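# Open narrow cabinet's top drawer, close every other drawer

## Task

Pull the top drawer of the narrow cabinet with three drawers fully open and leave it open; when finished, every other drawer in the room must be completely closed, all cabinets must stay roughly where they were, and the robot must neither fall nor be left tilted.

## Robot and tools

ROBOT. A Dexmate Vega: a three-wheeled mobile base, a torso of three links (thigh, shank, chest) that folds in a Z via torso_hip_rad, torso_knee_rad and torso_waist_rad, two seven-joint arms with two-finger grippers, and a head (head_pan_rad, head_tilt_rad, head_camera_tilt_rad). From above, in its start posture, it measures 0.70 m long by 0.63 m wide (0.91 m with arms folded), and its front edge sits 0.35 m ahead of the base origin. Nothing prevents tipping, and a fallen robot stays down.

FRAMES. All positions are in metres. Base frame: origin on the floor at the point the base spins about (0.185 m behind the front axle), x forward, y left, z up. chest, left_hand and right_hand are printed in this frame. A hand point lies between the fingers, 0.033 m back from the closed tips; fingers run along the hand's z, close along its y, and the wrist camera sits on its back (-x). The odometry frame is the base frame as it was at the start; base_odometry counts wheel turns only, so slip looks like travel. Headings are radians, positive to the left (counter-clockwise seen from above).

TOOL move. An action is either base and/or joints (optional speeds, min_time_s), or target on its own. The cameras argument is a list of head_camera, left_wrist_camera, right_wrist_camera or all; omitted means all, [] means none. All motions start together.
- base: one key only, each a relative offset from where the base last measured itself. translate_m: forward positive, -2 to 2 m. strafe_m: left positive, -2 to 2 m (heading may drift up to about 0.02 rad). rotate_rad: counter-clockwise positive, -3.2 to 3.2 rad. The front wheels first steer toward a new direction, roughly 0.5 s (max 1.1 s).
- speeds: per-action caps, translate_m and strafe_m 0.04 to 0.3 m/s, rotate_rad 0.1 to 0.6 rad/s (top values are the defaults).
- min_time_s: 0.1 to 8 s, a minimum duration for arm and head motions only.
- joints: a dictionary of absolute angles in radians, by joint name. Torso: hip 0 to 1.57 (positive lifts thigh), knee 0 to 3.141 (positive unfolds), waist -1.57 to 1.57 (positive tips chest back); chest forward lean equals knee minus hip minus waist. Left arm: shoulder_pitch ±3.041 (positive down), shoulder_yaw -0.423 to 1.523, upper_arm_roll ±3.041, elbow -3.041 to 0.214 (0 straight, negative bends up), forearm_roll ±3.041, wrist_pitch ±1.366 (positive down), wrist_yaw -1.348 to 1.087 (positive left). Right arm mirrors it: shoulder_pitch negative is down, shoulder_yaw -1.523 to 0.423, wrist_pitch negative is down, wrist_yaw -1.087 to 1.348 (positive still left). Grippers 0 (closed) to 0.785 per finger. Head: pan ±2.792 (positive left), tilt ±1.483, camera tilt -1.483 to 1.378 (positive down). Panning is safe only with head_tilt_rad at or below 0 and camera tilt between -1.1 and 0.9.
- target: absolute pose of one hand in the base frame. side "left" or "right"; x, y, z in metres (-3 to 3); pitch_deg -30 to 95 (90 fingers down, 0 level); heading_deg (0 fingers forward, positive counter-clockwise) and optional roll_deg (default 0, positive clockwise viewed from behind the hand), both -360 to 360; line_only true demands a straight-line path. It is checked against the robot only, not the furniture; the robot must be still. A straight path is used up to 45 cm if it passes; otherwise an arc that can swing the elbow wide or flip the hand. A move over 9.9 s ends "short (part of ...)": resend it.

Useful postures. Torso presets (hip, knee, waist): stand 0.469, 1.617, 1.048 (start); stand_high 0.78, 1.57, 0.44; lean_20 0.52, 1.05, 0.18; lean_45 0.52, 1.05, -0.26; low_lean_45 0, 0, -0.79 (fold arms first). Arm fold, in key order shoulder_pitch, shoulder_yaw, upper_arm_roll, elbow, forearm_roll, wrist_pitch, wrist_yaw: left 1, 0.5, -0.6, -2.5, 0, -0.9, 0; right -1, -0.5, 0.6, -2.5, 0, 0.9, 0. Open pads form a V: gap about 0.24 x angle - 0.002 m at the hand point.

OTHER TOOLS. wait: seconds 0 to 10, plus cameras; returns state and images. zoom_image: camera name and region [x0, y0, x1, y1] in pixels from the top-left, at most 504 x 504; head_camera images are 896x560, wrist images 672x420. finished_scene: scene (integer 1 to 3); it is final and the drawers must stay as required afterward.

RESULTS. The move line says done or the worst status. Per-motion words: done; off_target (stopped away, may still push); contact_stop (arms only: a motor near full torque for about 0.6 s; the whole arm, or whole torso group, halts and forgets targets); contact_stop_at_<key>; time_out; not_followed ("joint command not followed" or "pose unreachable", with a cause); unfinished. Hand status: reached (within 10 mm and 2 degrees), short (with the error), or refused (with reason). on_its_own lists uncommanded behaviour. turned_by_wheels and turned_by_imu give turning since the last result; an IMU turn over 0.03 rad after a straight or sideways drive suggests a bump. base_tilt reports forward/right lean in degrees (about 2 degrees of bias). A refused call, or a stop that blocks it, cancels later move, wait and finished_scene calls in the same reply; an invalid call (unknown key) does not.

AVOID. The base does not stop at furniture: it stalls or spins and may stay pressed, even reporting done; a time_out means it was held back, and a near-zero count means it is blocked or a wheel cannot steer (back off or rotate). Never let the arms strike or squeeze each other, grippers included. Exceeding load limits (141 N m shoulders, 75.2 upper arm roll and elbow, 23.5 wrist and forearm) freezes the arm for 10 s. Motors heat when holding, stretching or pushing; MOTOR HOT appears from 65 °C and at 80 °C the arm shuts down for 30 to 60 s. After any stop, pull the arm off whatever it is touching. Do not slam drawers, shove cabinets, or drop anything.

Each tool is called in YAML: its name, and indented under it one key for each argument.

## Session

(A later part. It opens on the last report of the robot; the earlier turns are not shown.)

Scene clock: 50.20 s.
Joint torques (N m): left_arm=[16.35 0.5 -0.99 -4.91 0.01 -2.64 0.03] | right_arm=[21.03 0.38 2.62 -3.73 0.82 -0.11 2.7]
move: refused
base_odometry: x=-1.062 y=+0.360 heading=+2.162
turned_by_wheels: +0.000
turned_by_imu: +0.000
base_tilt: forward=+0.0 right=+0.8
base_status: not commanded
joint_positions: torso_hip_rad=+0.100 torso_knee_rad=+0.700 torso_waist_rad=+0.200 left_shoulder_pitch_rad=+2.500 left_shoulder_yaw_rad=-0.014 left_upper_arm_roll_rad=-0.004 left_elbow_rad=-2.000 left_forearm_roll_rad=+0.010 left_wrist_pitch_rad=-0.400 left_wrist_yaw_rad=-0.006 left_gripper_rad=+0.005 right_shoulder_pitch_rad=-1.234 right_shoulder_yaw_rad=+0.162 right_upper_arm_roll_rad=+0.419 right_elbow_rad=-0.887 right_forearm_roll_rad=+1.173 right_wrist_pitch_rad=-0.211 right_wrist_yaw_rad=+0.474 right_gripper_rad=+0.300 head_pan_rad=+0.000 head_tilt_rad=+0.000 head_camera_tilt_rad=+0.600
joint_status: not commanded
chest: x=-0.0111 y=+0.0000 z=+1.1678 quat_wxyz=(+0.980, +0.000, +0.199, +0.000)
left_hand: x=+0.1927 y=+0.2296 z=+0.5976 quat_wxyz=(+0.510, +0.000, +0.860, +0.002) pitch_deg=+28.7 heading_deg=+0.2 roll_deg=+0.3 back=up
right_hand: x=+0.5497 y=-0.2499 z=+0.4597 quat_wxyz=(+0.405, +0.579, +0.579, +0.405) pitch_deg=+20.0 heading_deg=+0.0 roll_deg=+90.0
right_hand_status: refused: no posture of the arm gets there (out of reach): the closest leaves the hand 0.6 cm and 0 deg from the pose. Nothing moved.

move:
  target: {"side": "right", "x": 0.51, "y": -0.22, "z": 0.425, "pitch_deg": 20, "heading_deg": 0, "roll_deg": 90}
  cameras: []

move:
  base: {"translate_m": 0.22}
  joints: {"head_camera_tilt_rad": 0.75}
  cameras: ["head_camera", "right_wrist_camera"]

Scene clock: 52.93 s.
Joint torques (N m): left_arm=[15.78 0.05 -0.97 -4.38 0.23 -2.38 -0.2] | right_arm=[19.9 -2.11 -0.16 -2.43 -0.06 0.81 2.73]
move: done
base_odometry: x=-1.062 y=+0.360 heading=+2.162
turned_by_wheels: +0.000
turned_by_imu: +0.000
base_tilt: forward=+0.1 right=+0.8
base_status: not commanded
joint_positions: torso_hip_rad=+0.100 torso_knee_rad=+0.700 torso_waist_rad=+0.200 left_shoulder_pitch_rad=+2.500 left_shoulder_yaw_rad=-0.014 left_upper_arm_roll_rad=-0.004 left_elbow_rad=-2.000 left_forearm_roll_rad=+0.010 left_wrist_pitch_rad=-0.400 left_wrist_yaw_rad=-0.006 left_gripper_rad=+0.005 right_shoulder_pitch_rad=-1.181 right_shoulder_yaw_rad=+0.157 right_upper_arm_roll_rad=+0.416 right_elbow_rad=-0.609 right_forearm_roll_rad=+1.139 right_wrist_pitch_rad=-0.100 right_wrist_yaw_rad=+0.678 right_gripper_rad=+0.300 head_pan_rad=+0.000 head_tilt_rad=+0.000 head_camera_tilt_rad=+0.600
joint_status: not commanded
chest: x=-0.0111 y=+0.0000 z=+1.1678 quat_wxyz=(+0.980, +0.000, +0.199, +0.000)
left_hand: x=+0.1927 y=+0.2296 z=+0.5976 quat_wxyz=(+0.510, +0.000, +0.860, +0.002) pitch_deg=+28.7 heading_deg=+0.2 roll_deg=+0.3 back=up
right_hand: x=+0.5102 y=-0.2203 z=+0.4251 quat_wxyz=(+0.405, +0.579, +0.579, +0.405) pitch_deg=+20.0 heading_deg=+0.0 roll_deg=-90.0
right_hand_status: reached (straight line, planned for 1.2 s): 0 mm and 0.0 deg off.

Scene clock: 55.20 s.
Joint torques (N m): left_arm=[14.38 0.57 -0.71 -4.66 0.2 -2.92 0.02] | right_arm=[21.08 -2.91 -0.63 -1.88 0.12 0.68 2.69]
move: done
base_odometry: x=-1.185 y=+0.542 heading=+2.162
turned_by_wheels: -0.001
turned_by_imu: -0.001
base_tilt: forward=+0.1 right=+0.8
base_status: done
joint_positions: torso_hip_rad=+0.100 torso_knee_rad=+0.700 torso_waist_rad=+0.200 left_shoulder_pitch_rad=+2.500 left_shoulder_yaw_rad=-0.014 left_upper_arm_roll_rad=-0.004 left_elbow_rad=-2.000 left_forearm_roll_rad=+0.010 left_wrist_pitch_rad=-0.400 left_wrist_yaw_rad=-0.006 left_gripper_rad=+0.005 right_shoulder_pitch_rad=-1.180 right_shoulder_yaw_rad=+0.157 right_upper_arm_roll_rad=+0.416 right_elbow_rad=-0.605 right_forearm_roll_rad=+1.138 right_wrist_pitch_rad=-0.099 right_wrist_yaw_rad=+0.681 right_gripper_rad=+0.300 head_pan_rad=+0.000 head_tilt_rad=+0.000 head_camera_tilt_rad=+0.750
joint_status: all done
chest: x=-0.0110 y=+0.0000 z=+1.1678 quat_wxyz=(+0.980, +0.000, +0.199, +0.000)
left_hand: x=+0.1927 y=+0.2296 z=+0.5976 quat_wxyz=(+0.510, +0.000, +0.860, +0.002) pitch_deg=+28.7 heading_deg=+0.2 roll_deg=+0.3 back=up
right_hand: x=+0.5097 y=-0.2199 z=+0.4247 quat_wxyz=(+0.405, +0.579, +0.579, +0.405) pitch_deg=+20.0 heading_deg=+0.0 roll_deg=-90.0

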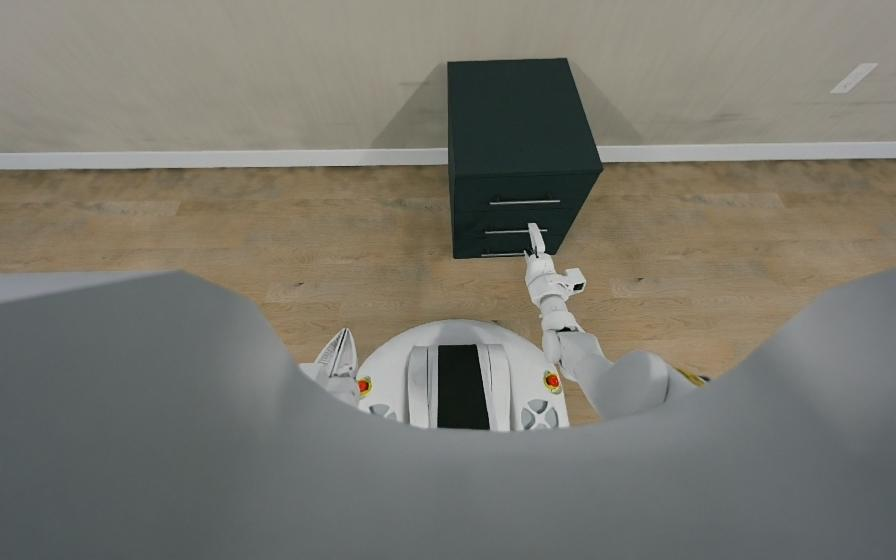

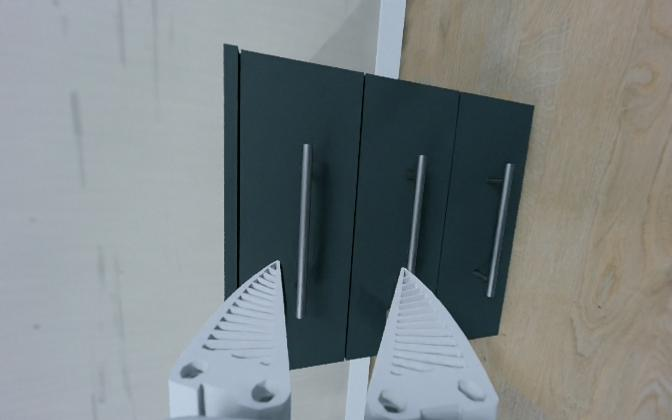

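move:
  target: {"side": "right", "x": 0.51, "y": -0.21, "z": 0.415, "pitch_deg": 20, "heading_deg": 0, "roll_deg": 90}
  cameras: []

move:
  base: {"translate_m": 0.09}
  speeds: {"translate_m": 0.1}
  joints: {"head_camera_tilt_rad": 0.75}
  cameras: ["head_camera", "right_wrist_camera"]

Scene clock: 56.00 s.
Joint torques (N m): left_arm=[14.78 -0.86 -1 -3.74 0.06 -2.06 -0.07] | right_arm=[21.32 -2.04 -0.16 -1.53 0.21 1.38 2.55]
move: refused
base_odometry: x=-1.185 y=+0.542 heading=+2.162
turned_by_wheels: +0.000
turned_by_imu: +0.000
base_tilt: forward=+0.1 right=+0.8
base_status: not commanded
joint_positions: torso_hip_rad=+0.100 torso_knee_rad=+0.700 torso_waist_rad=+0.200 left_shoulder_pitch_rad=+2.500 left_shoulder_yaw_rad=-0.014 left_upper_arm_roll_rad=-0.004 left_elbow_rad=-2.000 left_forearm_roll_rad=+0.010 left_wrist_pitch_rad=-0.400 left_wrist_yaw_rad=-0.006 left_gripper_rad=+0.005 right_shoulder_pitch_rad=-1.180 right_shoulder_yaw_rad=+0.157 right_upper_arm_roll_rad=+0.416 right_elbow_rad=-0.605 right_forearm_roll_rad=+1.138 right_wrist_pitch_rad=-0.099 right_wrist_yaw_rad=+0.681 right_gripper_rad=+0.300 head_pan_rad=+0.000 head_tilt_rad=+0.000 head_camera_tilt_rad=+0.750
joint_status: not commanded
chest: x=-0.0110 y=+0.0000 z=+1.1678 quat_wxyz=(+0.980, +0.000, +0.199, +0.000)
left_hand: x=+0.1927 y=+0.2296 z=+0.5976 quat_wxyz=(+0.510, +0.000, +0.860, +0.002) pitch_deg=+28.7 heading_deg=+0.2 roll_deg=+0.3 back=up
right_hand: x=+0.5097 y=-0.2199 z=+0.4247 quat_wxyz=(+0.405, +0.579, +0.579, +0.405) pitch_deg=+20.0 heading_deg=+0.0 roll_deg=-90.0
right_hand_status: refused: no posture of the arm gets there (out of reach): the closest leaves the hand 0.2 cm and 0 deg from the pose. Nothing moved.

not run: a stop came earlier in this reply.

move:
  target: {"side": "right", "x": 0.49, "y": -0.21, "z": 0.415, "pitch_deg": 20, "heading_deg": 0, "roll_deg": 90}
  cameras: []

move:
  base: {"translate_m": 0.11}
  speeds: {"translate_m": 0.1}
  joints: {"head_camera_tilt_rad": 0.75}
  cameras: ["head_camera", "right_wrist_camera"]

Scene clock: 57.97 s.
Joint torques (N m): left_arm=[14.25 -0.36 -0.55 -5.09 0 -1.92 -0.13] | right_arm=[21.05 -2.31 3.26 -0.61 -0.15 0.26 2.86]
move: done
base_odometry: x=-1.185 y=+0.542 heading=+2.162
turned_by_wheels: +0.000
turned_by_imu: +0.000
base_tilt: forward=+0.1 right=+0.8
base_status: not commanded
joint_positions: torso_hip_rad=+0.100 torso_knee_rad=+0.700 torso_waist_rad=+0.200 left_shoulder_pitch_rad=+2.500 left_shoulder_yaw_rad=-0.014 left_upper_arm_roll_rad=-0.004 left_elbow_rad=-2.000 left_forearm_roll_rad=+0.010 left_wrist_pitch_rad=-0.400 left_wrist_yaw_rad=-0.006 left_gripper_rad=+0.005 right_shoulder_pitch_rad=-1.162 right_shoulder_yaw_rad=+0.152 right_upper_arm_roll_rad=+0.419 right_elbow_rad=-0.496 right_forearm_roll_rad=+1.130 right_wrist_pitch_rad=-0.058 right_wrist_yaw_rad=+0.762 right_gripper_rad=+0.300 head_pan_rad=+0.000 head_tilt_rad=+0.000 head_camera_tilt_rad=+0.750
joint_status: not commanded
chest: x=-0.0110 y=+0.0000 z=+1.1678 quat_wxyz=(+0.980, +0.000, +0.199, +0.000)
left_hand: x=+0.1927 y=+0.2296 z=+0.5976 quat_wxyz=(+0.510, +0.000, +0.860, +0.002) pitch_deg=+28.7 heading_deg=+0.2 roll_deg=+0.3 back=up
right_hand: x=+0.4904 y=-0.2101 z=+0.4151 quat_wxyz=(+0.405, +0.579, +0.579, +0.406) pitch_deg=+20.0 heading_deg=+0.0 roll_deg=-90.0
right_hand_status: reached (straight line, planned for 0.7 s): 0 mm and 0.0 deg off.

Scene clock: 59.93 s.
Joint torques (N m): left_arm=[13.59 0.86 -0.55 -4.96 0.15 -1.67 -0.15] | right_arm=[20.64 -1.85 2.87 -1.24 0.02 0.59 2.54]
move: done
base_odometry: x=-1.246 y=+0.634 heading=+2.161
turned_by_wheels: -0.001
turned_by_imu: -0.001
base_tilt: forward=+0.1 right=+0.8
base_status: done
joint_positions: torso_hip_rad=+0.100 torso_knee_rad=+0.700 torso_waist_rad=+0.200 left_shoulder_pitch_rad=+2.500 left_shoulder_yaw_rad=-0.014 left_upper_arm_roll_rad=-0.004 left_elbow_rad=-2.000 left_forearm_roll_rad=+0.010 left_wrist_pitch_rad=-0.400 left_wrist_yaw_rad=-0.006 left_gripper_rad=+0.005 right_shoulder_pitch_rad=-1.161 right_shoulder_yaw_rad=+0.152 right_upper_arm_roll_rad=+0.419 right_elbow_rad=-0.492 right_forearm_roll_rad=+1.130 right_wrist_pitch_rad=-0.057 right_wrist_yaw_rad=+0.765 right_gripper_rad=+0.300 head_pan_rad=+0.000 head_tilt_rad=+0.000 head_camera_tilt_rad=+0.750
joint_status: all done
chest: x=-0.0110 y=+0.0000 z=+1.1678 quat_wxyz=(+0.980, +0.000, +0.199, +0.000)
left_hand: x=+0.1927 y=+0.2296 z=+0.5976 quat_wxyz=(+0.510, +0.000, +0.860, +0.002) pitch_deg=+28.7 heading_deg=+0.2 roll_deg=+0.3 back=up
right_hand: x=+0.4897 y=-0.2098 z=+0.4148 quat_wxyz=(+0.405, +0.579, +0.579, +0.406) pitch_deg=+20.0 heading_deg=+0.0 roll_deg=-90.0

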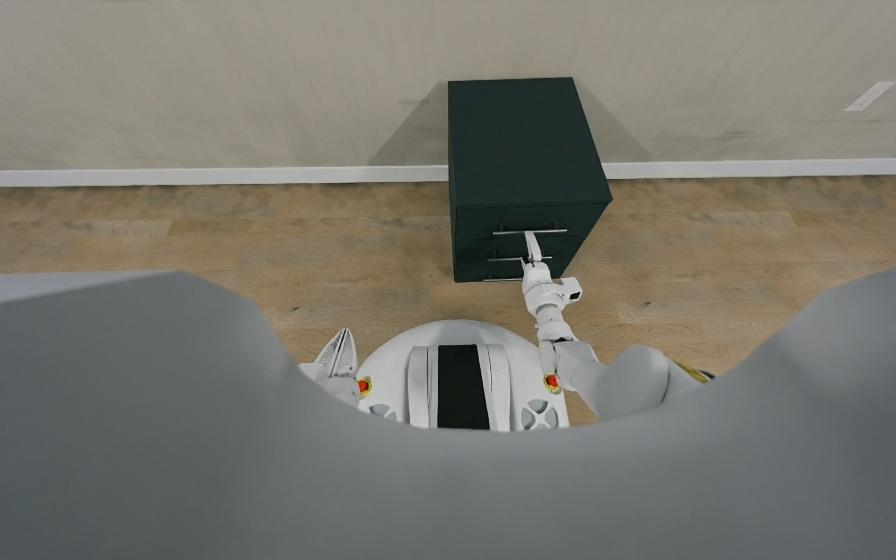

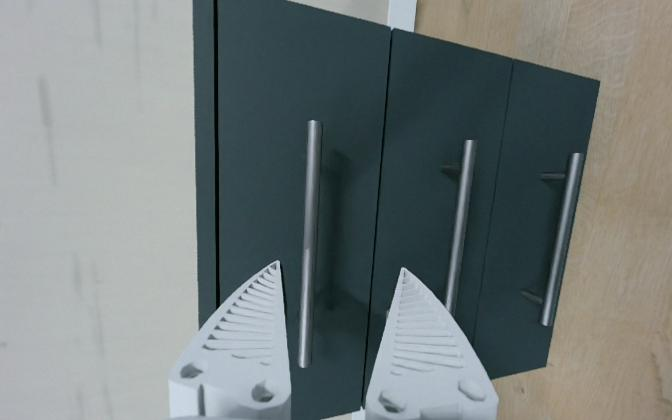

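move:
  base: {"translate_m": 0.055}
  speeds: {"translate_m": 0.06}
  cameras: ["head_camera", "right_wrist_camera"]

Scene clock: 61.93 s.
Joint torques (N m): left_arm=[14.4 -1.22 -0.71 -4.37 0.22 -2.42 -0.15] | right_arm=[19.45 -1.05 2.32 -4.73 0.07 0.68 -0.27]
move: done
base_odometry: x=-1.277 y=+0.679 heading=+2.160
turned_by_wheels: -0.001
turned_by_imu: -0.001
base_tilt: forward=+0.1 right=+0.7
base_status: done
joint_positions: torso_hip_rad=+0.100 torso_knee_rad=+0.700 torso_waist_rad=+0.200 left_shoulder_pitch_rad=+2.500 left_shoulder_yaw_rad=-0.014 left_upper_arm_roll_rad=-0.004 left_elbow_rad=-2.000 left_forearm_roll_rad=+0.010 left_wrist_pitch_rad=-0.400 left_wrist_yaw_rad=-0.006 left_gripper_rad=+0.005 right_shoulder_pitch_rad=-1.161 right_shoulder_yaw_rad=+0.152 right_upper_arm_roll_rad=+0.419 right_elbow_rad=-0.492 right_forearm_roll_rad=+1.130 right_wrist_pitch_rad=-0.057 right_wrist_yaw_rad=+0.765 right_gripper_rad=+0.300 head_pan_rad=+0.000 head_tilt_rad=+0.000 head_camera_tilt_rad=+0.750
joint_status: not commanded
chest: x=-0.0111 y=+0.0000 z=+1.1678 quat_wxyz=(+0.980, +0.000, +0.199, +0.000)
left_hand: x=+0.1927 y=+0.2296 z=+0.5976 quat_wxyz=(+0.510, +0.000, +0.860, +0.002) pitch_deg=+28.7 heading_deg=+0.2 roll_deg=+0.3 back=up
right_hand: x=+0.4896 y=-0.2098 z=+0.4149 quat_wxyz=(+0.405, +0.579, +0.579, +0.406) pitch_deg=+20.0 heading_deg=+0.0 roll_deg=-90.0

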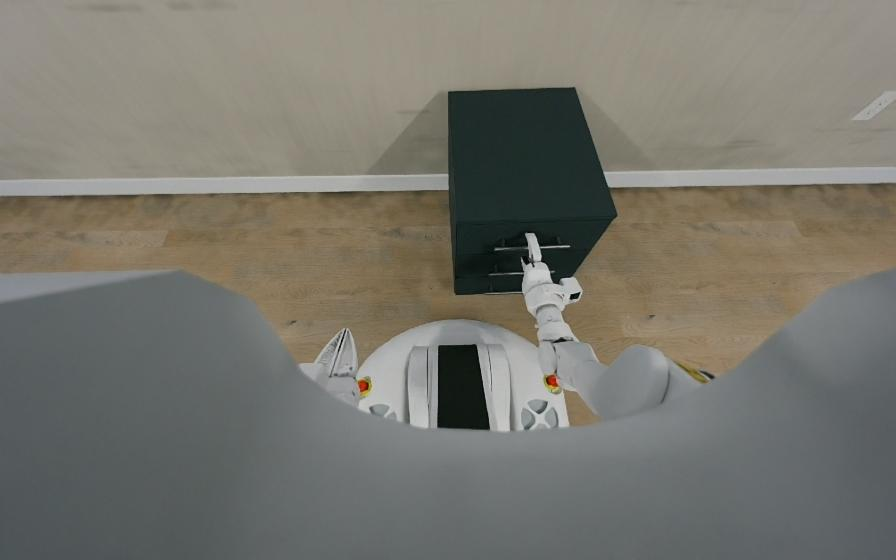

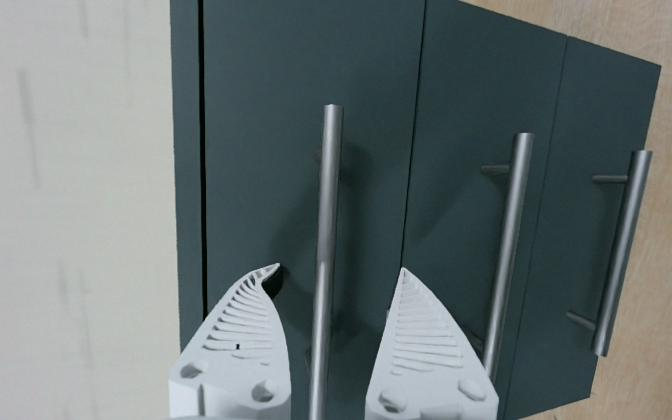

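move:
  base: {"translate_m": -0.012}
  speeds: {"translate_m": 0.06}
  cameras: ["right_wrist_camera"]

move:
  joints: {"right_gripper_rad": 0.0}
  cameras: ["right_wrist_camera"]

Scene clock: 63.20 s.
Joint torques (N m): left_arm=[14.12 0.61 -1.54 -4.42 0.15 -1.47 -0.04] | right_arm=[17.95 -1.78 1.14 -4.26 -0.01 0.8 1.76]
move: done
base_odometry: x=-1.270 y=+0.669 heading=+2.159
turned_by_wheels: -0.001
turned_by_imu: +0.000
base_tilt: forward=+0.1 right=+0.8
base_status: done
joint_positions: torso_hip_rad=+0.100 torso_knee_rad=+0.700 torso_waist_rad=+0.200 left_shoulder_pitch_rad=+2.500 left_shoulder_yaw_rad=-0.014 left_upper_arm_roll_rad=-0.004 left_elbow_rad=-2.000 left_forearm_roll_rad=+0.010 left_wrist_pitch_rad=-0.400 left_wrist_yaw_rad=-0.006 left_gripper_rad=+0.005 right_shoulder_pitch_rad=-1.161 right_shoulder_yaw_rad=+0.152 right_upper_arm_roll_rad=+0.419 right_elbow_rad=-0.492 right_forearm_roll_rad=+1.130 right_wrist_pitch_rad=-0.057 right_wrist_yaw_rad=+0.765 right_gripper_rad=+0.300 head_pan_rad=+0.000 head_tilt_rad=+0.000 head_camera_tilt_rad=+0.750
joint_status: not commanded
chest: x=-0.0111 y=+0.0000 z=+1.1678 quat_wxyz=(+0.980, +0.000, +0.199, +0.000)
left_hand: x=+0.1927 y=+0.2296 z=+0.5976 quat_wxyz=(+0.510, +0.000, +0.860, +0.002) pitch_deg=+28.7 heading_deg=+0.2 roll_deg=+0.3 back=up
right_hand: x=+0.4896 y=-0.2098 z=+0.4148 quat_wxyz=(+0.405, +0.579, +0.579, +0.406) pitch_deg=+20.0 heading_deg=+0.0 roll_deg=-90.0

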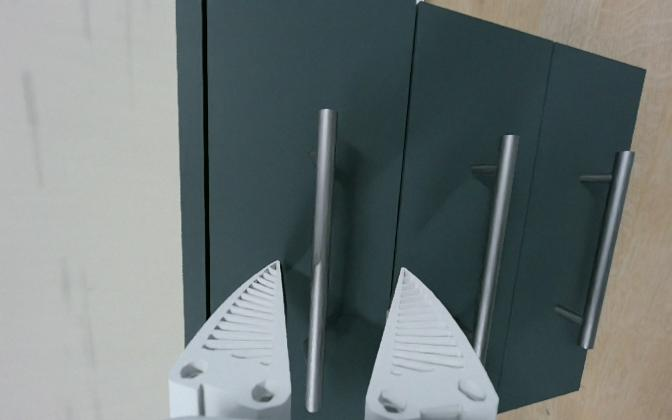

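Scene clock: 64.03 s.
Joint torques (N m): left_arm=[14.44 1.46 -1.28 -5.58 0.09 -1.94 -0.08] | right_arm=[6.23 -1.23 2.46 2.77 0.06 0.53 -6.15]
move: done
base_odometry: x=-1.270 y=+0.669 heading=+2.159
turned_by_wheels: +0.000
turned_by_imu: +0.000
base_tilt: forward=+0.0 right=+0.7
base_status: not commanded
joint_positions: torso_hip_rad=+0.100 torso_knee_rad=+0.700 torso_waist_rad=+0.200 left_shoulder_pitch_rad=+2.500 left_shoulder_yaw_rad=-0.014 left_upper_arm_roll_rad=-0.004 left_elbow_rad=-2.000 left_forearm_roll_rad=+0.010 left_wrist_pitch_rad=-0.400 left_wrist_yaw_rad=-0.006 left_gripper_rad=+0.005 right_shoulder_pitch_rad=-1.161 right_shoulder_yaw_rad=+0.152 right_upper_arm_roll_rad=+0.419 right_elbow_rad=-0.493 right_forearm_roll_rad=+1.130 right_wrist_pitch_rad=-0.057 right_wrist_yaw_rad=+0.766 right_gripper_rad=+0.000 head_pan_rad=+0.000 head_tilt_rad=+0.000 head_camera_tilt_rad=+0.750
joint_status: all done
chest: x=-0.0112 y=+0.0000 z=+1.1678 quat_wxyz=(+0.980, +0.000, +0.199, +0.000)
left_hand: x=+0.1927 y=+0.2296 z=+0.5977 quat_wxyz=(+0.510, +0.000, +0.860, +0.002) pitch_deg=+28.7 heading_deg=+0.2 roll_deg=+0.3 back=up
right_hand: x=+0.4905 y=-0.2100 z=+0.4160 quat_wxyz=(+0.406, +0.579, +0.579, +0.406) pitch_deg=+19.9 heading_deg=+0.0 roll_deg=+90.0

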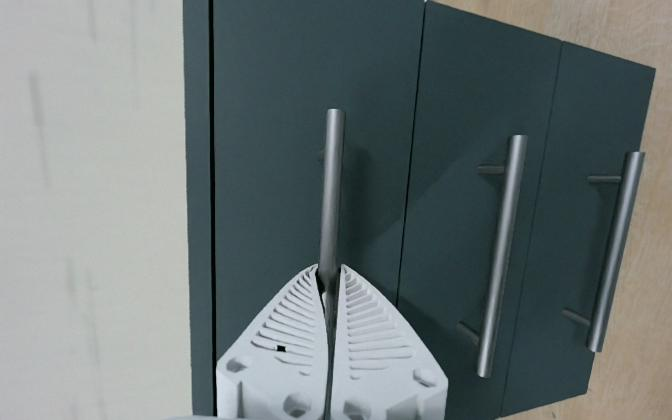

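move:
  base: {"translate_m": -0.08}
  speeds: {"translate_m": 0.06}
  cameras: ["head_camera", "right_wrist_camera"]

Scene clock: 66.17 s.
Joint torques (N m): left_arm=[14.72 -0.9 -0.99 -5.36 0.3 -3.24 -0.14] | right_arm=[-0.07 -1.13 1.85 4.84 -0.17 -0.08 -6.16]
move: done
base_odometry: x=-1.226 y=+0.603 heading=+2.160
turned_by_wheels: +0.000
turned_by_imu: +0.001
base_tilt: forward=+0.0 right=+0.7
base_status: done
joint_positions: torso_hip_rad=+0.100 torso_knee_rad=+0.700 torso_waist_rad=+0.200 left_shoulder_pitch_rad=+2.500 left_shoulder_yaw_rad=-0.014 left_upper_arm_roll_rad=-0.004 left_elbow_rad=-2.000 left_forearm_roll_rad=+0.010 left_wrist_pitch_rad=-0.400 left_wrist_yaw_rad=-0.006 left_gripper_rad=+0.005 right_shoulder_pitch_rad=-1.161 right_shoulder_yaw_rad=+0.152 right_upper_arm_roll_rad=+0.419 right_elbow_rad=-0.493 right_forearm_roll_rad=+1.130 right_wrist_pitch_rad=-0.057 right_wrist_yaw_rad=+0.766 right_gripper_rad=+0.000 head_pan_rad=+0.000 head_tilt_rad=+0.000 head_camera_tilt_rad=+0.750
joint_status: not commanded
chest: x=-0.0114 y=+0.0000 z=+1.1678 quat_wxyz=(+0.980, +0.000, +0.198, +0.000)
left_hand: x=+0.1927 y=+0.2296 z=+0.5977 quat_wxyz=(+0.510, +0.000, +0.860, +0.002) pitch_deg=+28.6 heading_deg=+0.2 roll_deg=+0.3 back=up
right_hand: x=+0.4907 y=-0.2100 z=+0.4162 quat_wxyz=(+0.406, +0.579, +0.579, +0.406) pitch_deg=+19.8 heading_deg=+0.0 roll_deg=+90.0

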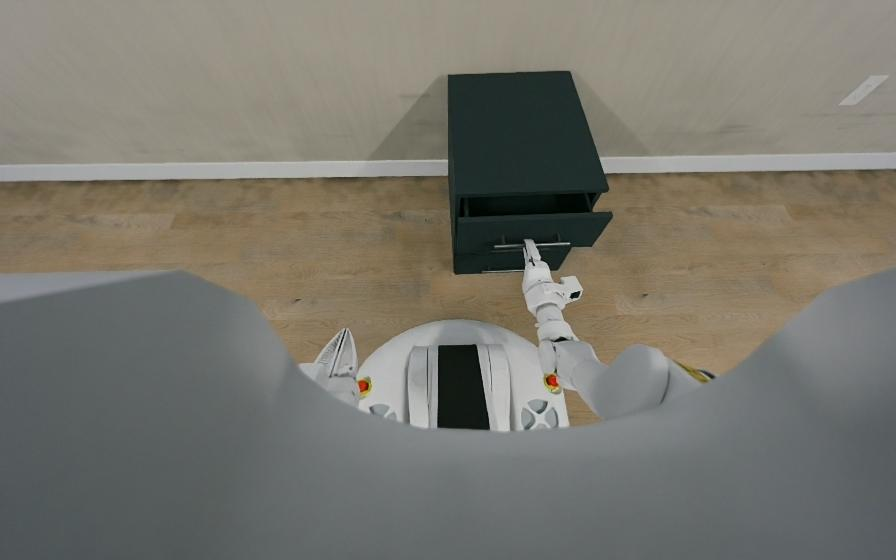

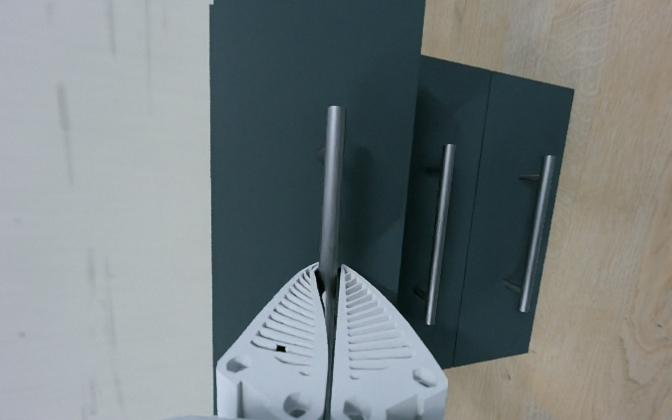

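move:
  base: {"translate_m": -0.15}
  speeds: {"translate_m": 0.08}
  cameras: ["head_camera", "right_wrist_camera"]

Scene clock: 69.13 s.
Joint torques (N m): left_arm=[14.24 -0.48 -1.61 -6.04 -0.19 -2.27 0.14] | right_arm=[-0.19 -1.22 2.02 4.51 -0.39 -0.63 -6.36]
move: done
base_odometry: x=-1.142 y=+0.478 heading=+2.159
turned_by_wheels: -0.001
turned_by_imu: -0.001
base_tilt: forward=+0.0 right=+0.7
base_status: done
joint_positions: torso_hip_rad=+0.100 torso_knee_rad=+0.700 torso_waist_rad=+0.200 left_shoulder_pitch_rad=+2.500 left_shoulder_yaw_rad=-0.014 left_upper_arm_roll_rad=-0.004 left_elbow_rad=-2.000 left_forearm_roll_rad=+0.010 left_wrist_pitch_rad=-0.400 left_wrist_yaw_rad=-0.006 left_gripper_rad=+0.005 right_shoulder_pitch_rad=-1.161 right_shoulder_yaw_rad=+0.152 right_upper_arm_roll_rad=+0.419 right_elbow_rad=-0.493 right_forearm_roll_rad=+1.130 right_wrist_pitch_rad=-0.057 right_wrist_yaw_rad=+0.766 right_gripper_rad=+0.000 head_pan_rad=+0.000 head_tilt_rad=+0.000 head_camera_tilt_rad=+0.750
joint_status: not commanded
chest: x=-0.0114 y=+0.0000 z=+1.1678 quat_wxyz=(+0.980, +0.000, +0.198, +0.000)
left_hand: x=+0.1927 y=+0.2296 z=+0.5977 quat_wxyz=(+0.510, +0.000, +0.860, +0.002) pitch_deg=+28.6 heading_deg=+0.2 roll_deg=+0.3 back=up
right_hand: x=+0.4907 y=-0.2101 z=+0.4162 quat_wxyz=(+0.406, +0.579, +0.579, +0.406) pitch_deg=+19.8 heading_deg=+0.0 roll_deg=+90.0

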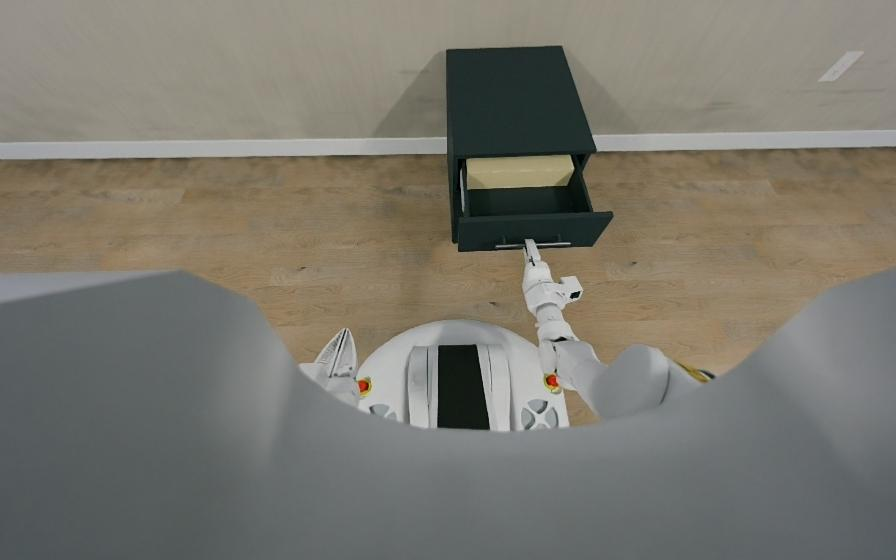

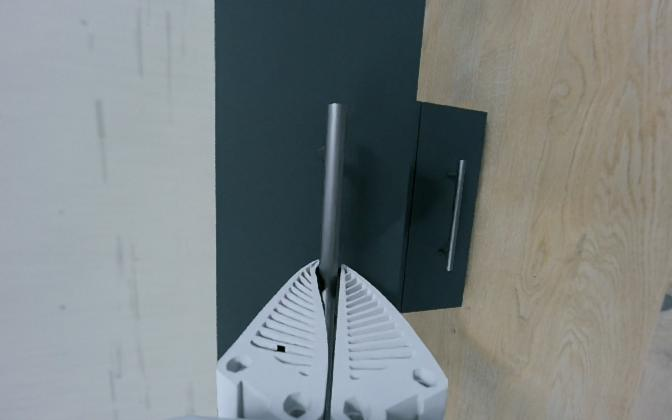

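move:
  base: {"translate_m": -0.1}
  speeds: {"translate_m": 0.06}
  cameras: ["head_camera", "right_wrist_camera"]

Scene clock: 71.63 s.
Joint torques (N m): left_arm=[13.58 0.09 -0.42 -4.83 0.14 -2.3 -0.42] | right_arm=[0.32 -0.7 2.42 4.08 -0.55 0.32 -5.95]
move: done
base_odometry: x=-1.087 y=+0.395 heading=+2.158
turned_by_wheels: -0.001
turned_by_imu: -0.002
base_tilt: forward=+0.0 right=+0.8
base_status: done
joint_positions: torso_hip_rad=+0.100 torso_knee_rad=+0.700 torso_waist_rad=+0.200 left_shoulder_pitch_rad=+2.500 left_shoulder_yaw_rad=-0.014 left_upper_arm_roll_rad=-0.004 left_elbow_rad=-2.000 left_forearm_roll_rad=+0.010 left_wrist_pitch_rad=-0.400 left_wrist_yaw_rad=-0.006 left_gripper_rad=+0.005 right_shoulder_pitch_rad=-1.161 right_shoulder_yaw_rad=+0.152 right_upper_arm_roll_rad=+0.419 right_elbow_rad=-0.493 right_forearm_roll_rad=+1.130 right_wrist_pitch_rad=-0.057 right_wrist_yaw_rad=+0.766 right_gripper_rad=+0.000 head_pan_rad=+0.000 head_tilt_rad=+0.000 head_camera_tilt_rad=+0.750
joint_status: not commanded
chest: x=-0.0114 y=+0.0000 z=+1.1678 quat_wxyz=(+0.980, +0.000, +0.198, +0.000)
left_hand: x=+0.1927 y=+0.2296 z=+0.5977 quat_wxyz=(+0.510, +0.000, +0.860, +0.002) pitch_deg=+28.6 heading_deg=+0.2 roll_deg=+0.3 back=up
right_hand: x=+0.4907 y=-0.2101 z=+0.4162 quat_wxyz=(+0.407, +0.579, +0.579, +0.406) pitch_deg=+19.8 heading_deg=+0.0 roll_deg=+90.0

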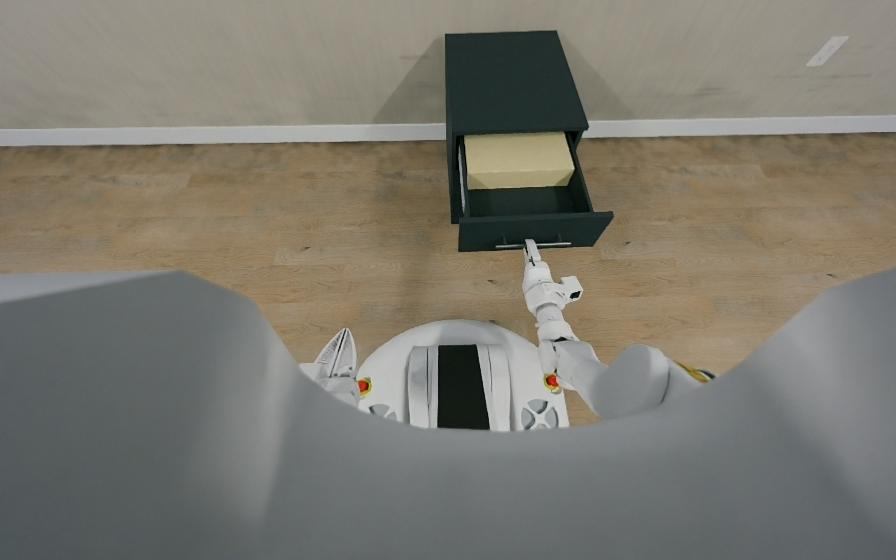

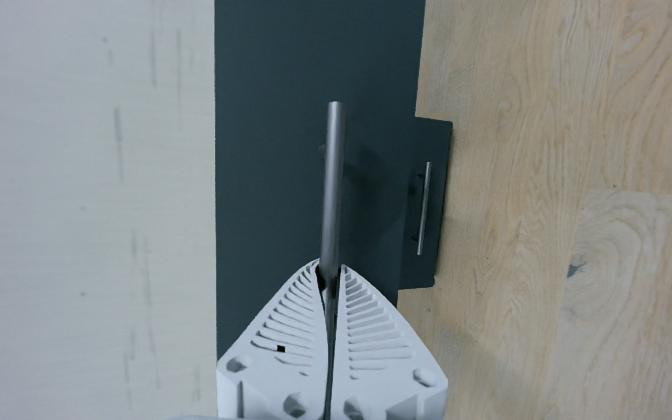

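move:
  base: {"translate_m": -0.06}
  speeds: {"translate_m": 0.04}
  cameras: ["right_wrist_camera"]

move:
  base: {"translate_m": -0.04}
  speeds: {"translate_m": 0.04}
  cameras: ["head_camera", "right_wrist_camera"]

Scene clock: 74.23 s.
Joint torques (N m): left_arm=[13.68 0.72 -0.77 -5.03 0.17 -2.69 -0.03] | right_arm=[-4.27 -1.96 1.37 6.04 -0.53 0.27 -6.45]
move: done
base_odometry: x=-1.054 y=+0.345 heading=+2.157
turned_by_wheels: -0.001
turned_by_imu: -0.001
base_tilt: forward=+0.0 right=+0.8
base_status: done
joint_positions: torso_hip_rad=+0.100 torso_knee_rad=+0.700 torso_waist_rad=+0.200 left_shoulder_pitch_rad=+2.500 left_shoulder_yaw_rad=-0.014 left_upper_arm_roll_rad=-0.004 left_elbow_rad=-2.000 left_forearm_roll_rad=+0.010 left_wrist_pitch_rad=-0.400 left_wrist_yaw_rad=-0.006 left_gripper_rad=+0.005 right_shoulder_pitch_rad=-1.160 right_shoulder_yaw_rad=+0.152 right_upper_arm_roll_rad=+0.419 right_elbow_rad=-0.493 right_forearm_roll_rad=+1.130 right_wrist_pitch_rad=-0.057 right_wrist_yaw_rad=+0.766 right_gripper_rad=+0.000 head_pan_rad=+0.000 head_tilt_rad=+0.000 head_camera_tilt_rad=+0.750
joint_status: not commanded
chest: x=-0.0113 y=+0.0000 z=+1.1678 quat_wxyz=(+0.980, +0.000, +0.198, +0.000)
left_hand: x=+0.1927 y=+0.2296 z=+0.5977 quat_wxyz=(+0.510, +0.000, +0.860, +0.002) pitch_deg=+28.6 heading_deg=+0.2 roll_deg=+0.3 back=up
right_hand: x=+0.4909 y=-0.2102 z=+0.4164 quat_wxyz=(+0.407, +0.579, +0.579, +0.406) pitch_deg=+19.8 heading_deg=+0.0 roll_deg=+90.0

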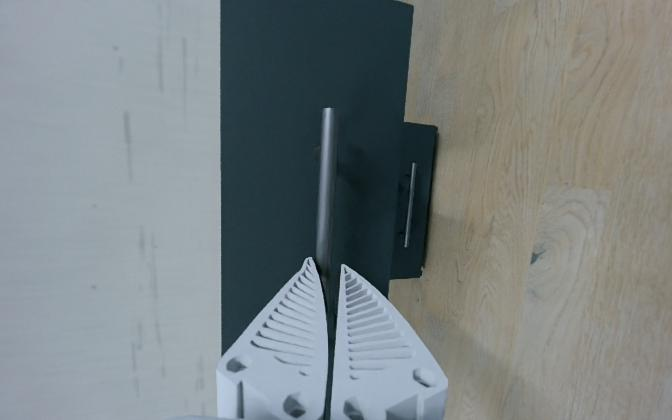

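Scene clock: 76.10 s.
Joint torques (N m): left_arm=[13.64 -1.37 -1.01 -5.25 0.3 -1.43 -0.11] | right_arm=[1.61 -1.32 1.75 -1.62 -0.02 -0.18 1.8]
move: done
base_odometry: x=-1.032 y=+0.311 heading=+2.156
turned_by_wheels: -0.001
turned_by_imu: -0.001
base_tilt: forward=+0.0 right=+0.7
base_status: done
joint_positions: torso_hip_rad=+0.100 torso_knee_rad=+0.700 torso_waist_rad=+0.200 left_shoulder_pitch_rad=+2.500 left_shoulder_yaw_rad=-0.014 left_upper_arm_roll_rad=-0.004 left_elbow_rad=-2.000 left_forearm_roll_rad=+0.010 left_wrist_pitch_rad=-0.400 left_wrist_yaw_rad=-0.006 left_gripper_rad=+0.005 right_shoulder_pitch_rad=-1.161 right_shoulder_yaw_rad=+0.152 right_upper_arm_roll_rad=+0.419 right_elbow_rad=-0.492 right_forearm_roll_rad=+1.130 right_wrist_pitch_rad=-0.057 right_wrist_yaw_rad=+0.765 right_gripper_rad=+0.000 head_pan_rad=+0.000 head_tilt_rad=+0.000 head_camera_tilt_rad=+0.750
joint_status: not commanded
chest: x=-0.0111 y=+0.0000 z=+1.1678 quat_wxyz=(+0.980, +0.000, +0.199, +0.000)
left_hand: x=+0.1927 y=+0.2296 z=+0.5976 quat_wxyz=(+0.510, +0.000, +0.860, +0.002) pitch_deg=+28.7 heading_deg=+0.2 roll_deg=+0.3 back=up
right_hand: x=+0.4902 y=-0.2099 z=+0.4152 quat_wxyz=(+0.406, +0.579, +0.579, +0.406) pitch_deg=+20.0 heading_deg=+0.0 roll_deg=+90.0

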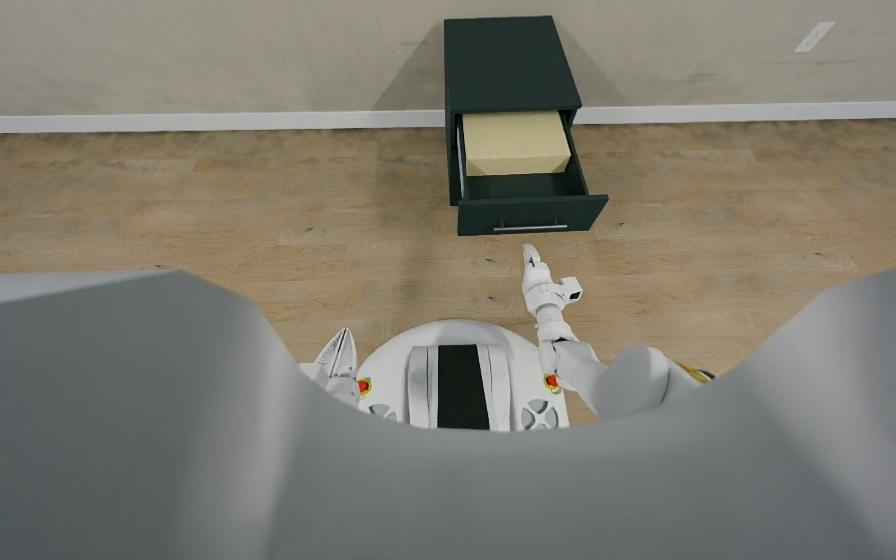

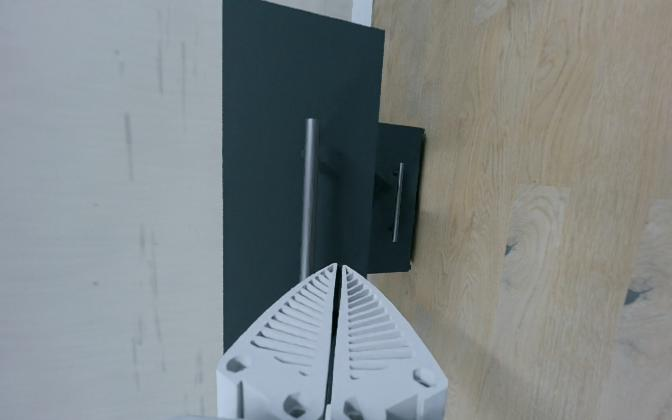

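move:
  joints: {"right_gripper_rad": 0.3}
  base: {"translate_m": 0.035}
  speeds: {"translate_m": 0.05}
  cameras: ["head_camera", "right_wrist_camera"]

Scene clock: 78.03 s.
Joint torques (N m): left_arm=[12.61 0.7 -0.82 -5.65 0.08 -2.28 -0.27] | right_arm=[0.64 -0.57 1.76 -1.02 -0.03 0.23 2.11]
move: done
base_odometry: x=-1.051 y=+0.341 heading=+2.156
turned_by_wheels: -0.001
turned_by_imu: +0.000
base_tilt: forward=+0.0 right=+0.7
base_status: done
joint_positions: torso_hip_rad=+0.100 torso_knee_rad=+0.700 torso_waist_rad=+0.200 left_shoulder_pitch_rad=+2.500 left_shoulder_yaw_rad=-0.014 left_upper_arm_roll_rad=-0.004 left_elbow_rad=-2.000 left_forearm_roll_rad=+0.010 left_wrist_pitch_rad=-0.400 left_wrist_yaw_rad=-0.006 left_gripper_rad=+0.005 right_shoulder_pitch_rad=-1.161 right_shoulder_yaw_rad=+0.152 right_upper_arm_roll_rad=+0.419 right_elbow_rad=-0.492 right_forearm_roll_rad=+1.130 right_wrist_pitch_rad=-0.057 right_wrist_yaw_rad=+0.765 right_gripper_rad=+0.300 head_pan_rad=+0.000 head_tilt_rad=+0.000 head_camera_tilt_rad=+0.750
joint_status: all done
chest: x=-0.0110 y=+0.0000 z=+1.1678 quat_wxyz=(+0.980, +0.000, +0.199, +0.000)
left_hand: x=+0.1927 y=+0.2296 z=+0.5976 quat_wxyz=(+0.510, +0.000, +0.860, +0.002) pitch_deg=+28.7 heading_deg=+0.2 roll_deg=+0.3 back=up
right_hand: x=+0.4902 y=-0.2099 z=+0.4152 quat_wxyz=(+0.406, +0.579, +0.579, +0.406) pitch_deg=+20.0 heading_deg=+0.0 roll_deg=+90.0

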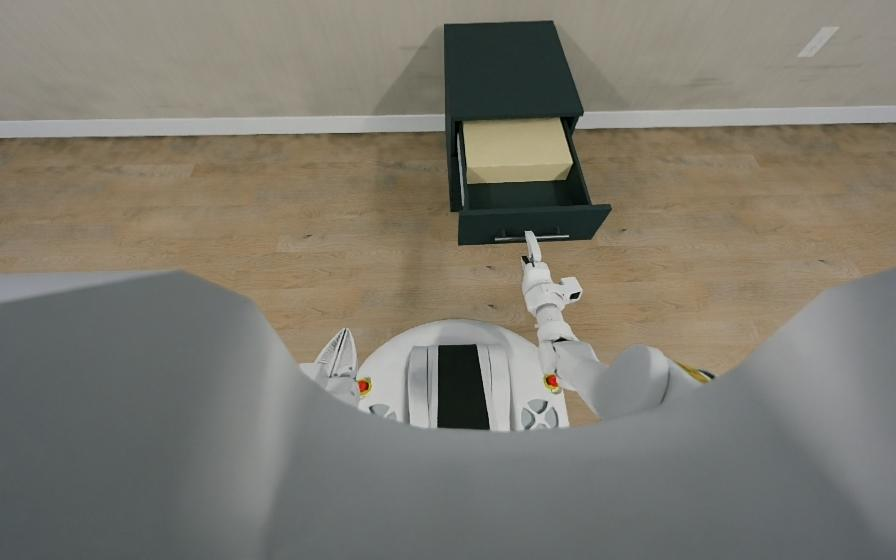

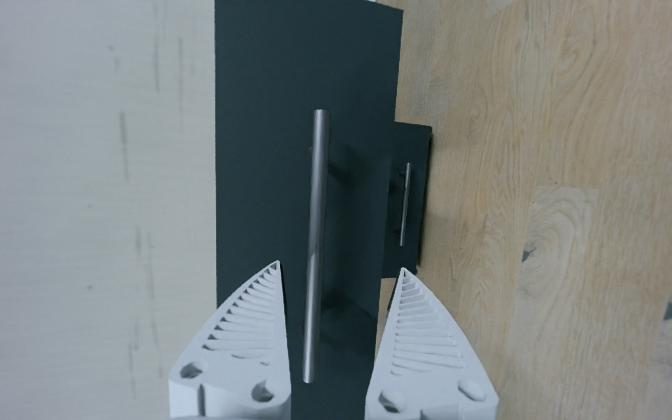

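move:
  base: {"translate_m": 0.018}
  speeds: {"translate_m": 0.05}
  cameras: []

move:
  joints: {"right_gripper_rad": 0.0}
  cameras: ["right_wrist_camera"]

move:
  base: {"translate_m": -0.02}
  speeds: {"translate_m": 0.04}
  cameras: ["head_camera", "right_wrist_camera"]

Scene clock: 79.43 s.
Joint torques (N m): left_arm=[14.45 0.71 -1.12 -4.98 0.15 -2.14 0.11] | right_arm=[1.76 0.05 1.67 -0.32 -0.04 -0.21 2.05]
move: done
base_odometry: x=-1.061 y=+0.356 heading=+2.155
turned_by_wheels: +0.000
turned_by_imu: +0.000
base_tilt: forward=+0.0 right=+0.8
base_status: done
joint_positions: torso_hip_rad=+0.100 torso_knee_rad=+0.700 torso_waist_rad=+0.200 left_shoulder_pitch_rad=+2.500 left_shoulder_yaw_rad=-0.014 left_upper_arm_roll_rad=-0.004 left_elbow_rad=-2.000 left_forearm_roll_rad=+0.010 left_wrist_pitch_rad=-0.400 left_wrist_yaw_rad=-0.006 left_gripper_rad=+0.005 right_shoulder_pitch_rad=-1.161 right_shoulder_yaw_rad=+0.152 right_upper_arm_roll_rad=+0.419 right_elbow_rad=-0.492 right_forearm_roll_rad=+1.130 right_wrist_pitch_rad=-0.057 right_wrist_yaw_rad=+0.765 right_gripper_rad=+0.300 head_pan_rad=+0.000 head_tilt_rad=+0.000 head_camera_tilt_rad=+0.750
joint_status: not commanded
chest: x=-0.0110 y=+0.0000 z=+1.1677 quat_wxyz=(+0.980, +0.000, +0.199, +0.000)
left_hand: x=+0.1927 y=+0.2296 z=+0.5976 quat_wxyz=(+0.510, +0.000, +0.860, +0.002) pitch_deg=+28.7 heading_deg=+0.2 roll_deg=+0.3 back=up
right_hand: x=+0.4902 y=-0.2099 z=+0.4151 quat_wxyz=(+0.406, +0.579, +0.579, +0.406) pitch_deg=+20.0 heading_deg=+0.0 roll_deg=+90.0

Scene clock: 80.27 s.
Joint torques (N m): left_arm=[14.21 0.01 -0.84 -4.17 0.05 -2.8 -0.11] | right_arm=[1.71 -0.68 2.05 5.42 0.03 -0.72 -6.3]
move: done
base_odometry: x=-1.061 y=+0.356 heading=+2.155
turned_by_wheels: +0.000
turned_by_imu: +0.000
base_tilt: forward=+0.0 right=+0.7
base_status: not commanded
joint_positions: torso_hip_rad=+0.100 torso_knee_rad=+0.700 torso_waist_rad=+0.200 left_shoulder_pitch_rad=+2.500 left_shoulder_yaw_rad=-0.014 left_upper_arm_roll_rad=-0.004 left_elbow_rad=-2.000 left_forearm_roll_rad=+0.010 left_wrist_pitch_rad=-0.400 left_wrist_yaw_rad=-0.006 left_gripper_rad=+0.005 right_shoulder_pitch_rad=-1.161 right_shoulder_yaw_rad=+0.152 right_upper_arm_roll_rad=+0.419 right_elbow_rad=-0.493 right_forearm_roll_rad=+1.130 right_wrist_pitch_rad=-0.057 right_wrist_yaw_rad=+0.766 right_gripper_rad=+0.000 head_pan_rad=+0.000 head_tilt_rad=+0.000 head_camera_tilt_rad=+0.750
joint_status: all done
chest: x=-0.0112 y=+0.0000 z=+1.1678 quat_wxyz=(+0.980, +0.000, +0.199, +0.000)
left_hand: x=+0.1927 y=+0.2296 z=+0.5977 quat_wxyz=(+0.510, +0.000, +0.860, +0.002) pitch_deg=+28.7 heading_deg=+0.2 roll_deg=+0.3 back=up
right_hand: x=+0.4906 y=-0.2101 z=+0.4161 quat_wxyz=(+0.406, +0.579, +0.579, +0.406) pitch_deg=+19.8 heading_deg=+0.0 roll_deg=+90.0

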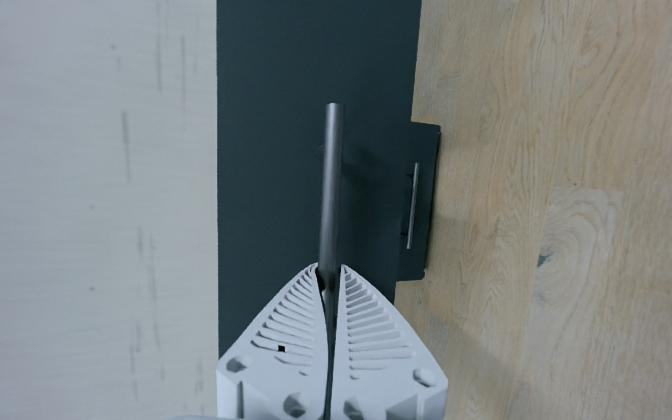

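Scene clock: 81.73 s.
Joint torques (N m): left_arm=[12.25 -1.52 -1.3 -4.45 0.31 -2.72 -0.08] | right_arm=[0.51 -0.72 1.97 -1.47 0.02 0.57 2.02]
move: done
base_odometry: x=-1.050 y=+0.339 heading=+2.155
turned_by_wheels: -0.001
turned_by_imu: -0.001
base_tilt: forward=+0.0 right=+0.8
base_status: done
joint_positions: torso_hip_rad=+0.100 torso_knee_rad=+0.700 torso_waist_rad=+0.200 left_shoulder_pitch_rad=+2.500 left_shoulder_yaw_rad=-0.014 left_upper_arm_roll_rad=-0.004 left_elbow_rad=-2.000 left_forearm_roll_rad=+0.010 left_wrist_pitch_rad=-0.400 left_wrist_yaw_rad=-0.006 left_gripper_rad=+0.005 right_shoulder_pitch_rad=-1.161 right_shoulder_yaw_rad=+0.152 right_upper_arm_roll_rad=+0.419 right_elbow_rad=-0.492 right_forearm_roll_rad=+1.130 right_wrist_pitch_rad=-0.057 right_wrist_yaw_rad=+0.765 right_gripper_rad=+0.000 head_pan_rad=+0.000 head_tilt_rad=+0.000 head_camera_tilt_rad=+0.750
joint_status: not commanded
chest: x=-0.0111 y=+0.0000 z=+1.1678 quat_wxyz=(+0.980, +0.000, +0.199, +0.000)
left_hand: x=+0.1927 y=+0.2296 z=+0.5976 quat_wxyz=(+0.510, +0.000, +0.860, +0.002) pitch_deg=+28.7 heading_deg=+0.2 roll_deg=+0.3 back=up
right_hand: x=+0.4902 y=-0.2099 z=+0.4152 quat_wxyz=(+0.406, +0.579, +0.579, +0.406) pitch_deg=+20.0 heading_deg=+0.0 roll_deg=+90.0

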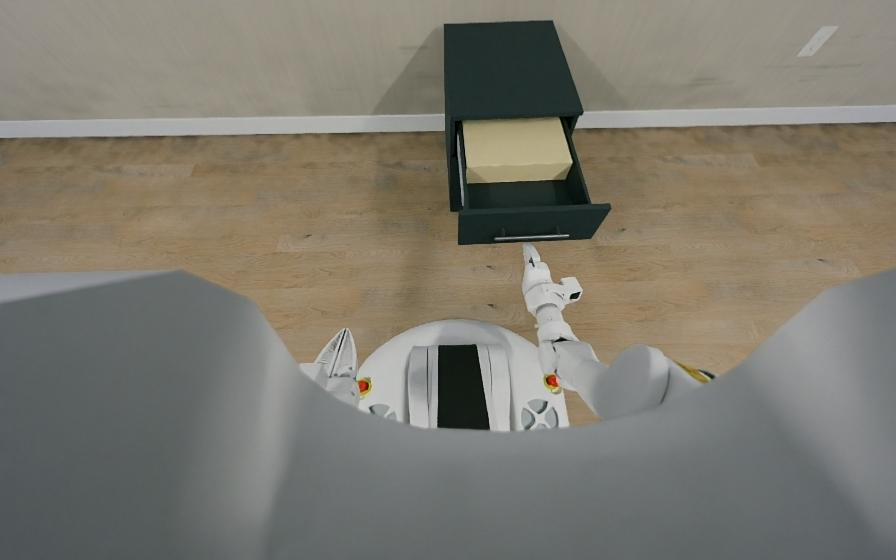

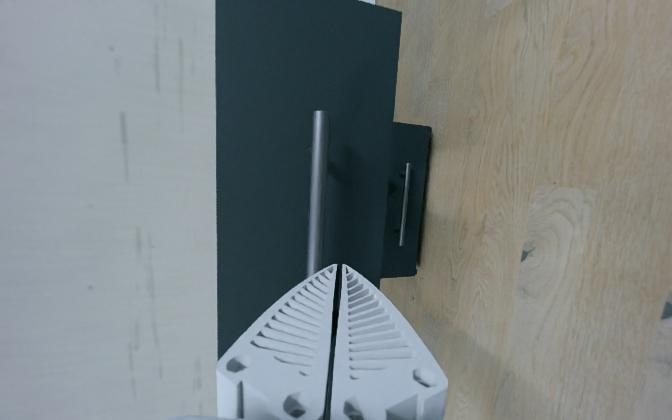

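move:
  base: {"translate_m": -0.6}
  joints: {"head_camera_tilt_rad": 0.4}
  cameras: ["head_camera", "right_wrist_camera"]

zoom_image:
  camera: "head_camera"
  region: [420, 120, 640, 300]

Scene clock: 85.97 s.
Joint torques (N m): left_arm=[14.11 0.89 -0.3 -4.14 -0.15 -2.33 0] | right_arm=[1.02 -1.19 1.71 0.32 0 0.24 1.98]
move: done
base_odometry: x=-0.720 y=-0.162 heading=+2.154
turned_by_wheels: -0.001
turned_by_imu: +0.000
base_tilt: forward=+0.0 right=+0.8
base_status: done
joint_positions: torso_hip_rad=+0.100 torso_knee_rad=+0.700 torso_waist_rad=+0.200 left_shoulder_pitch_rad=+2.500 left_shoulder_yaw_rad=-0.014 left_upper_arm_roll_rad=-0.004 left_elbow_rad=-2.000 left_forearm_roll_rad=+0.010 left_wrist_pitch_rad=-0.400 left_wrist_yaw_rad=-0.006 left_gripper_rad=+0.005 right_shoulder_pitch_rad=-1.161 right_shoulder_yaw_rad=+0.152 right_upper_arm_roll_rad=+0.419 right_elbow_rad=-0.492 right_forearm_roll_rad=+1.130 right_wrist_pitch_rad=-0.057 right_wrist_yaw_rad=+0.765 right_gripper_rad=+0.000 head_pan_rad=+0.000 head_tilt_rad=+0.000 head_camera_tilt_rad=+0.400
joint_status: all done
chest: x=-0.0111 y=+0.0000 z=+1.1678 quat_wxyz=(+0.980, +0.000, +0.199, +0.000)
left_hand: x=+0.1927 y=+0.2296 z=+0.5976 quat_wxyz=(+0.510, +0.000, +0.860, +0.002) pitch_deg=+28.7 heading_deg=+0.2 roll_deg=+0.3 back=up
right_hand: x=+0.4902 y=-0.2099 z=+0.4152 quat_wxyz=(+0.406, +0.579, +0.579, +0.406) pitch_deg=+20.0 heading_deg=+0.0 roll_deg=+90.0

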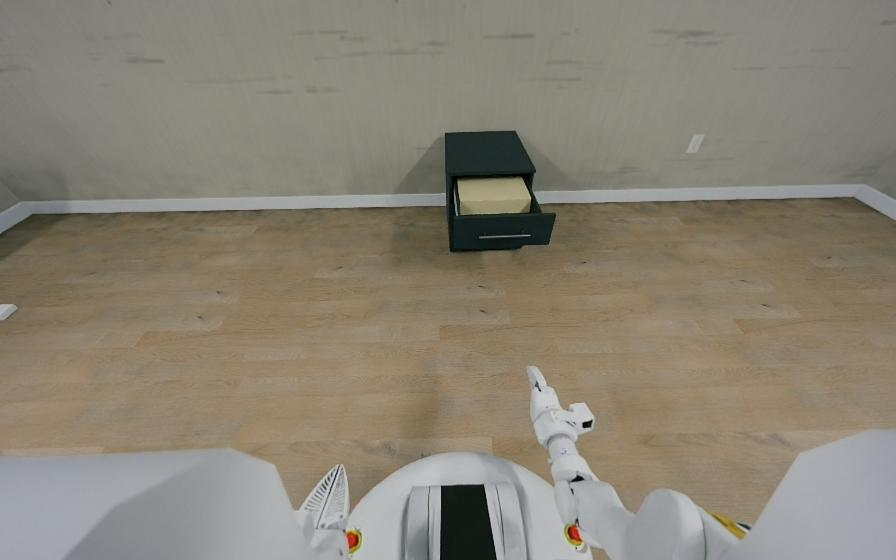

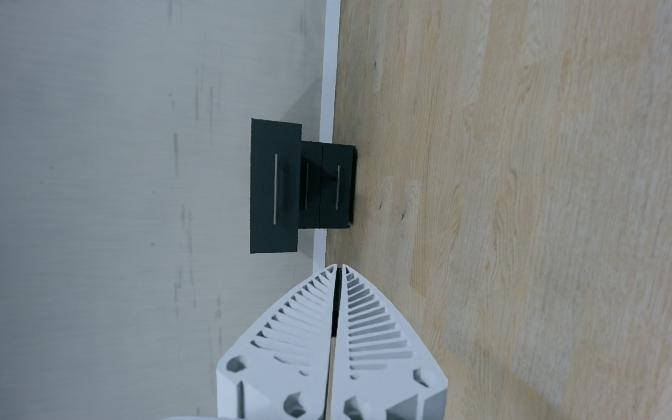

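Scaled by 2.291 (camera's finer frame: 960x600).

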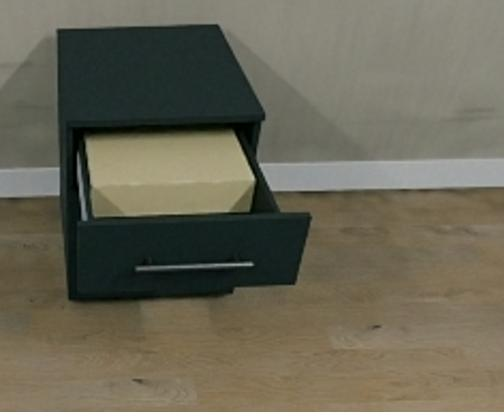

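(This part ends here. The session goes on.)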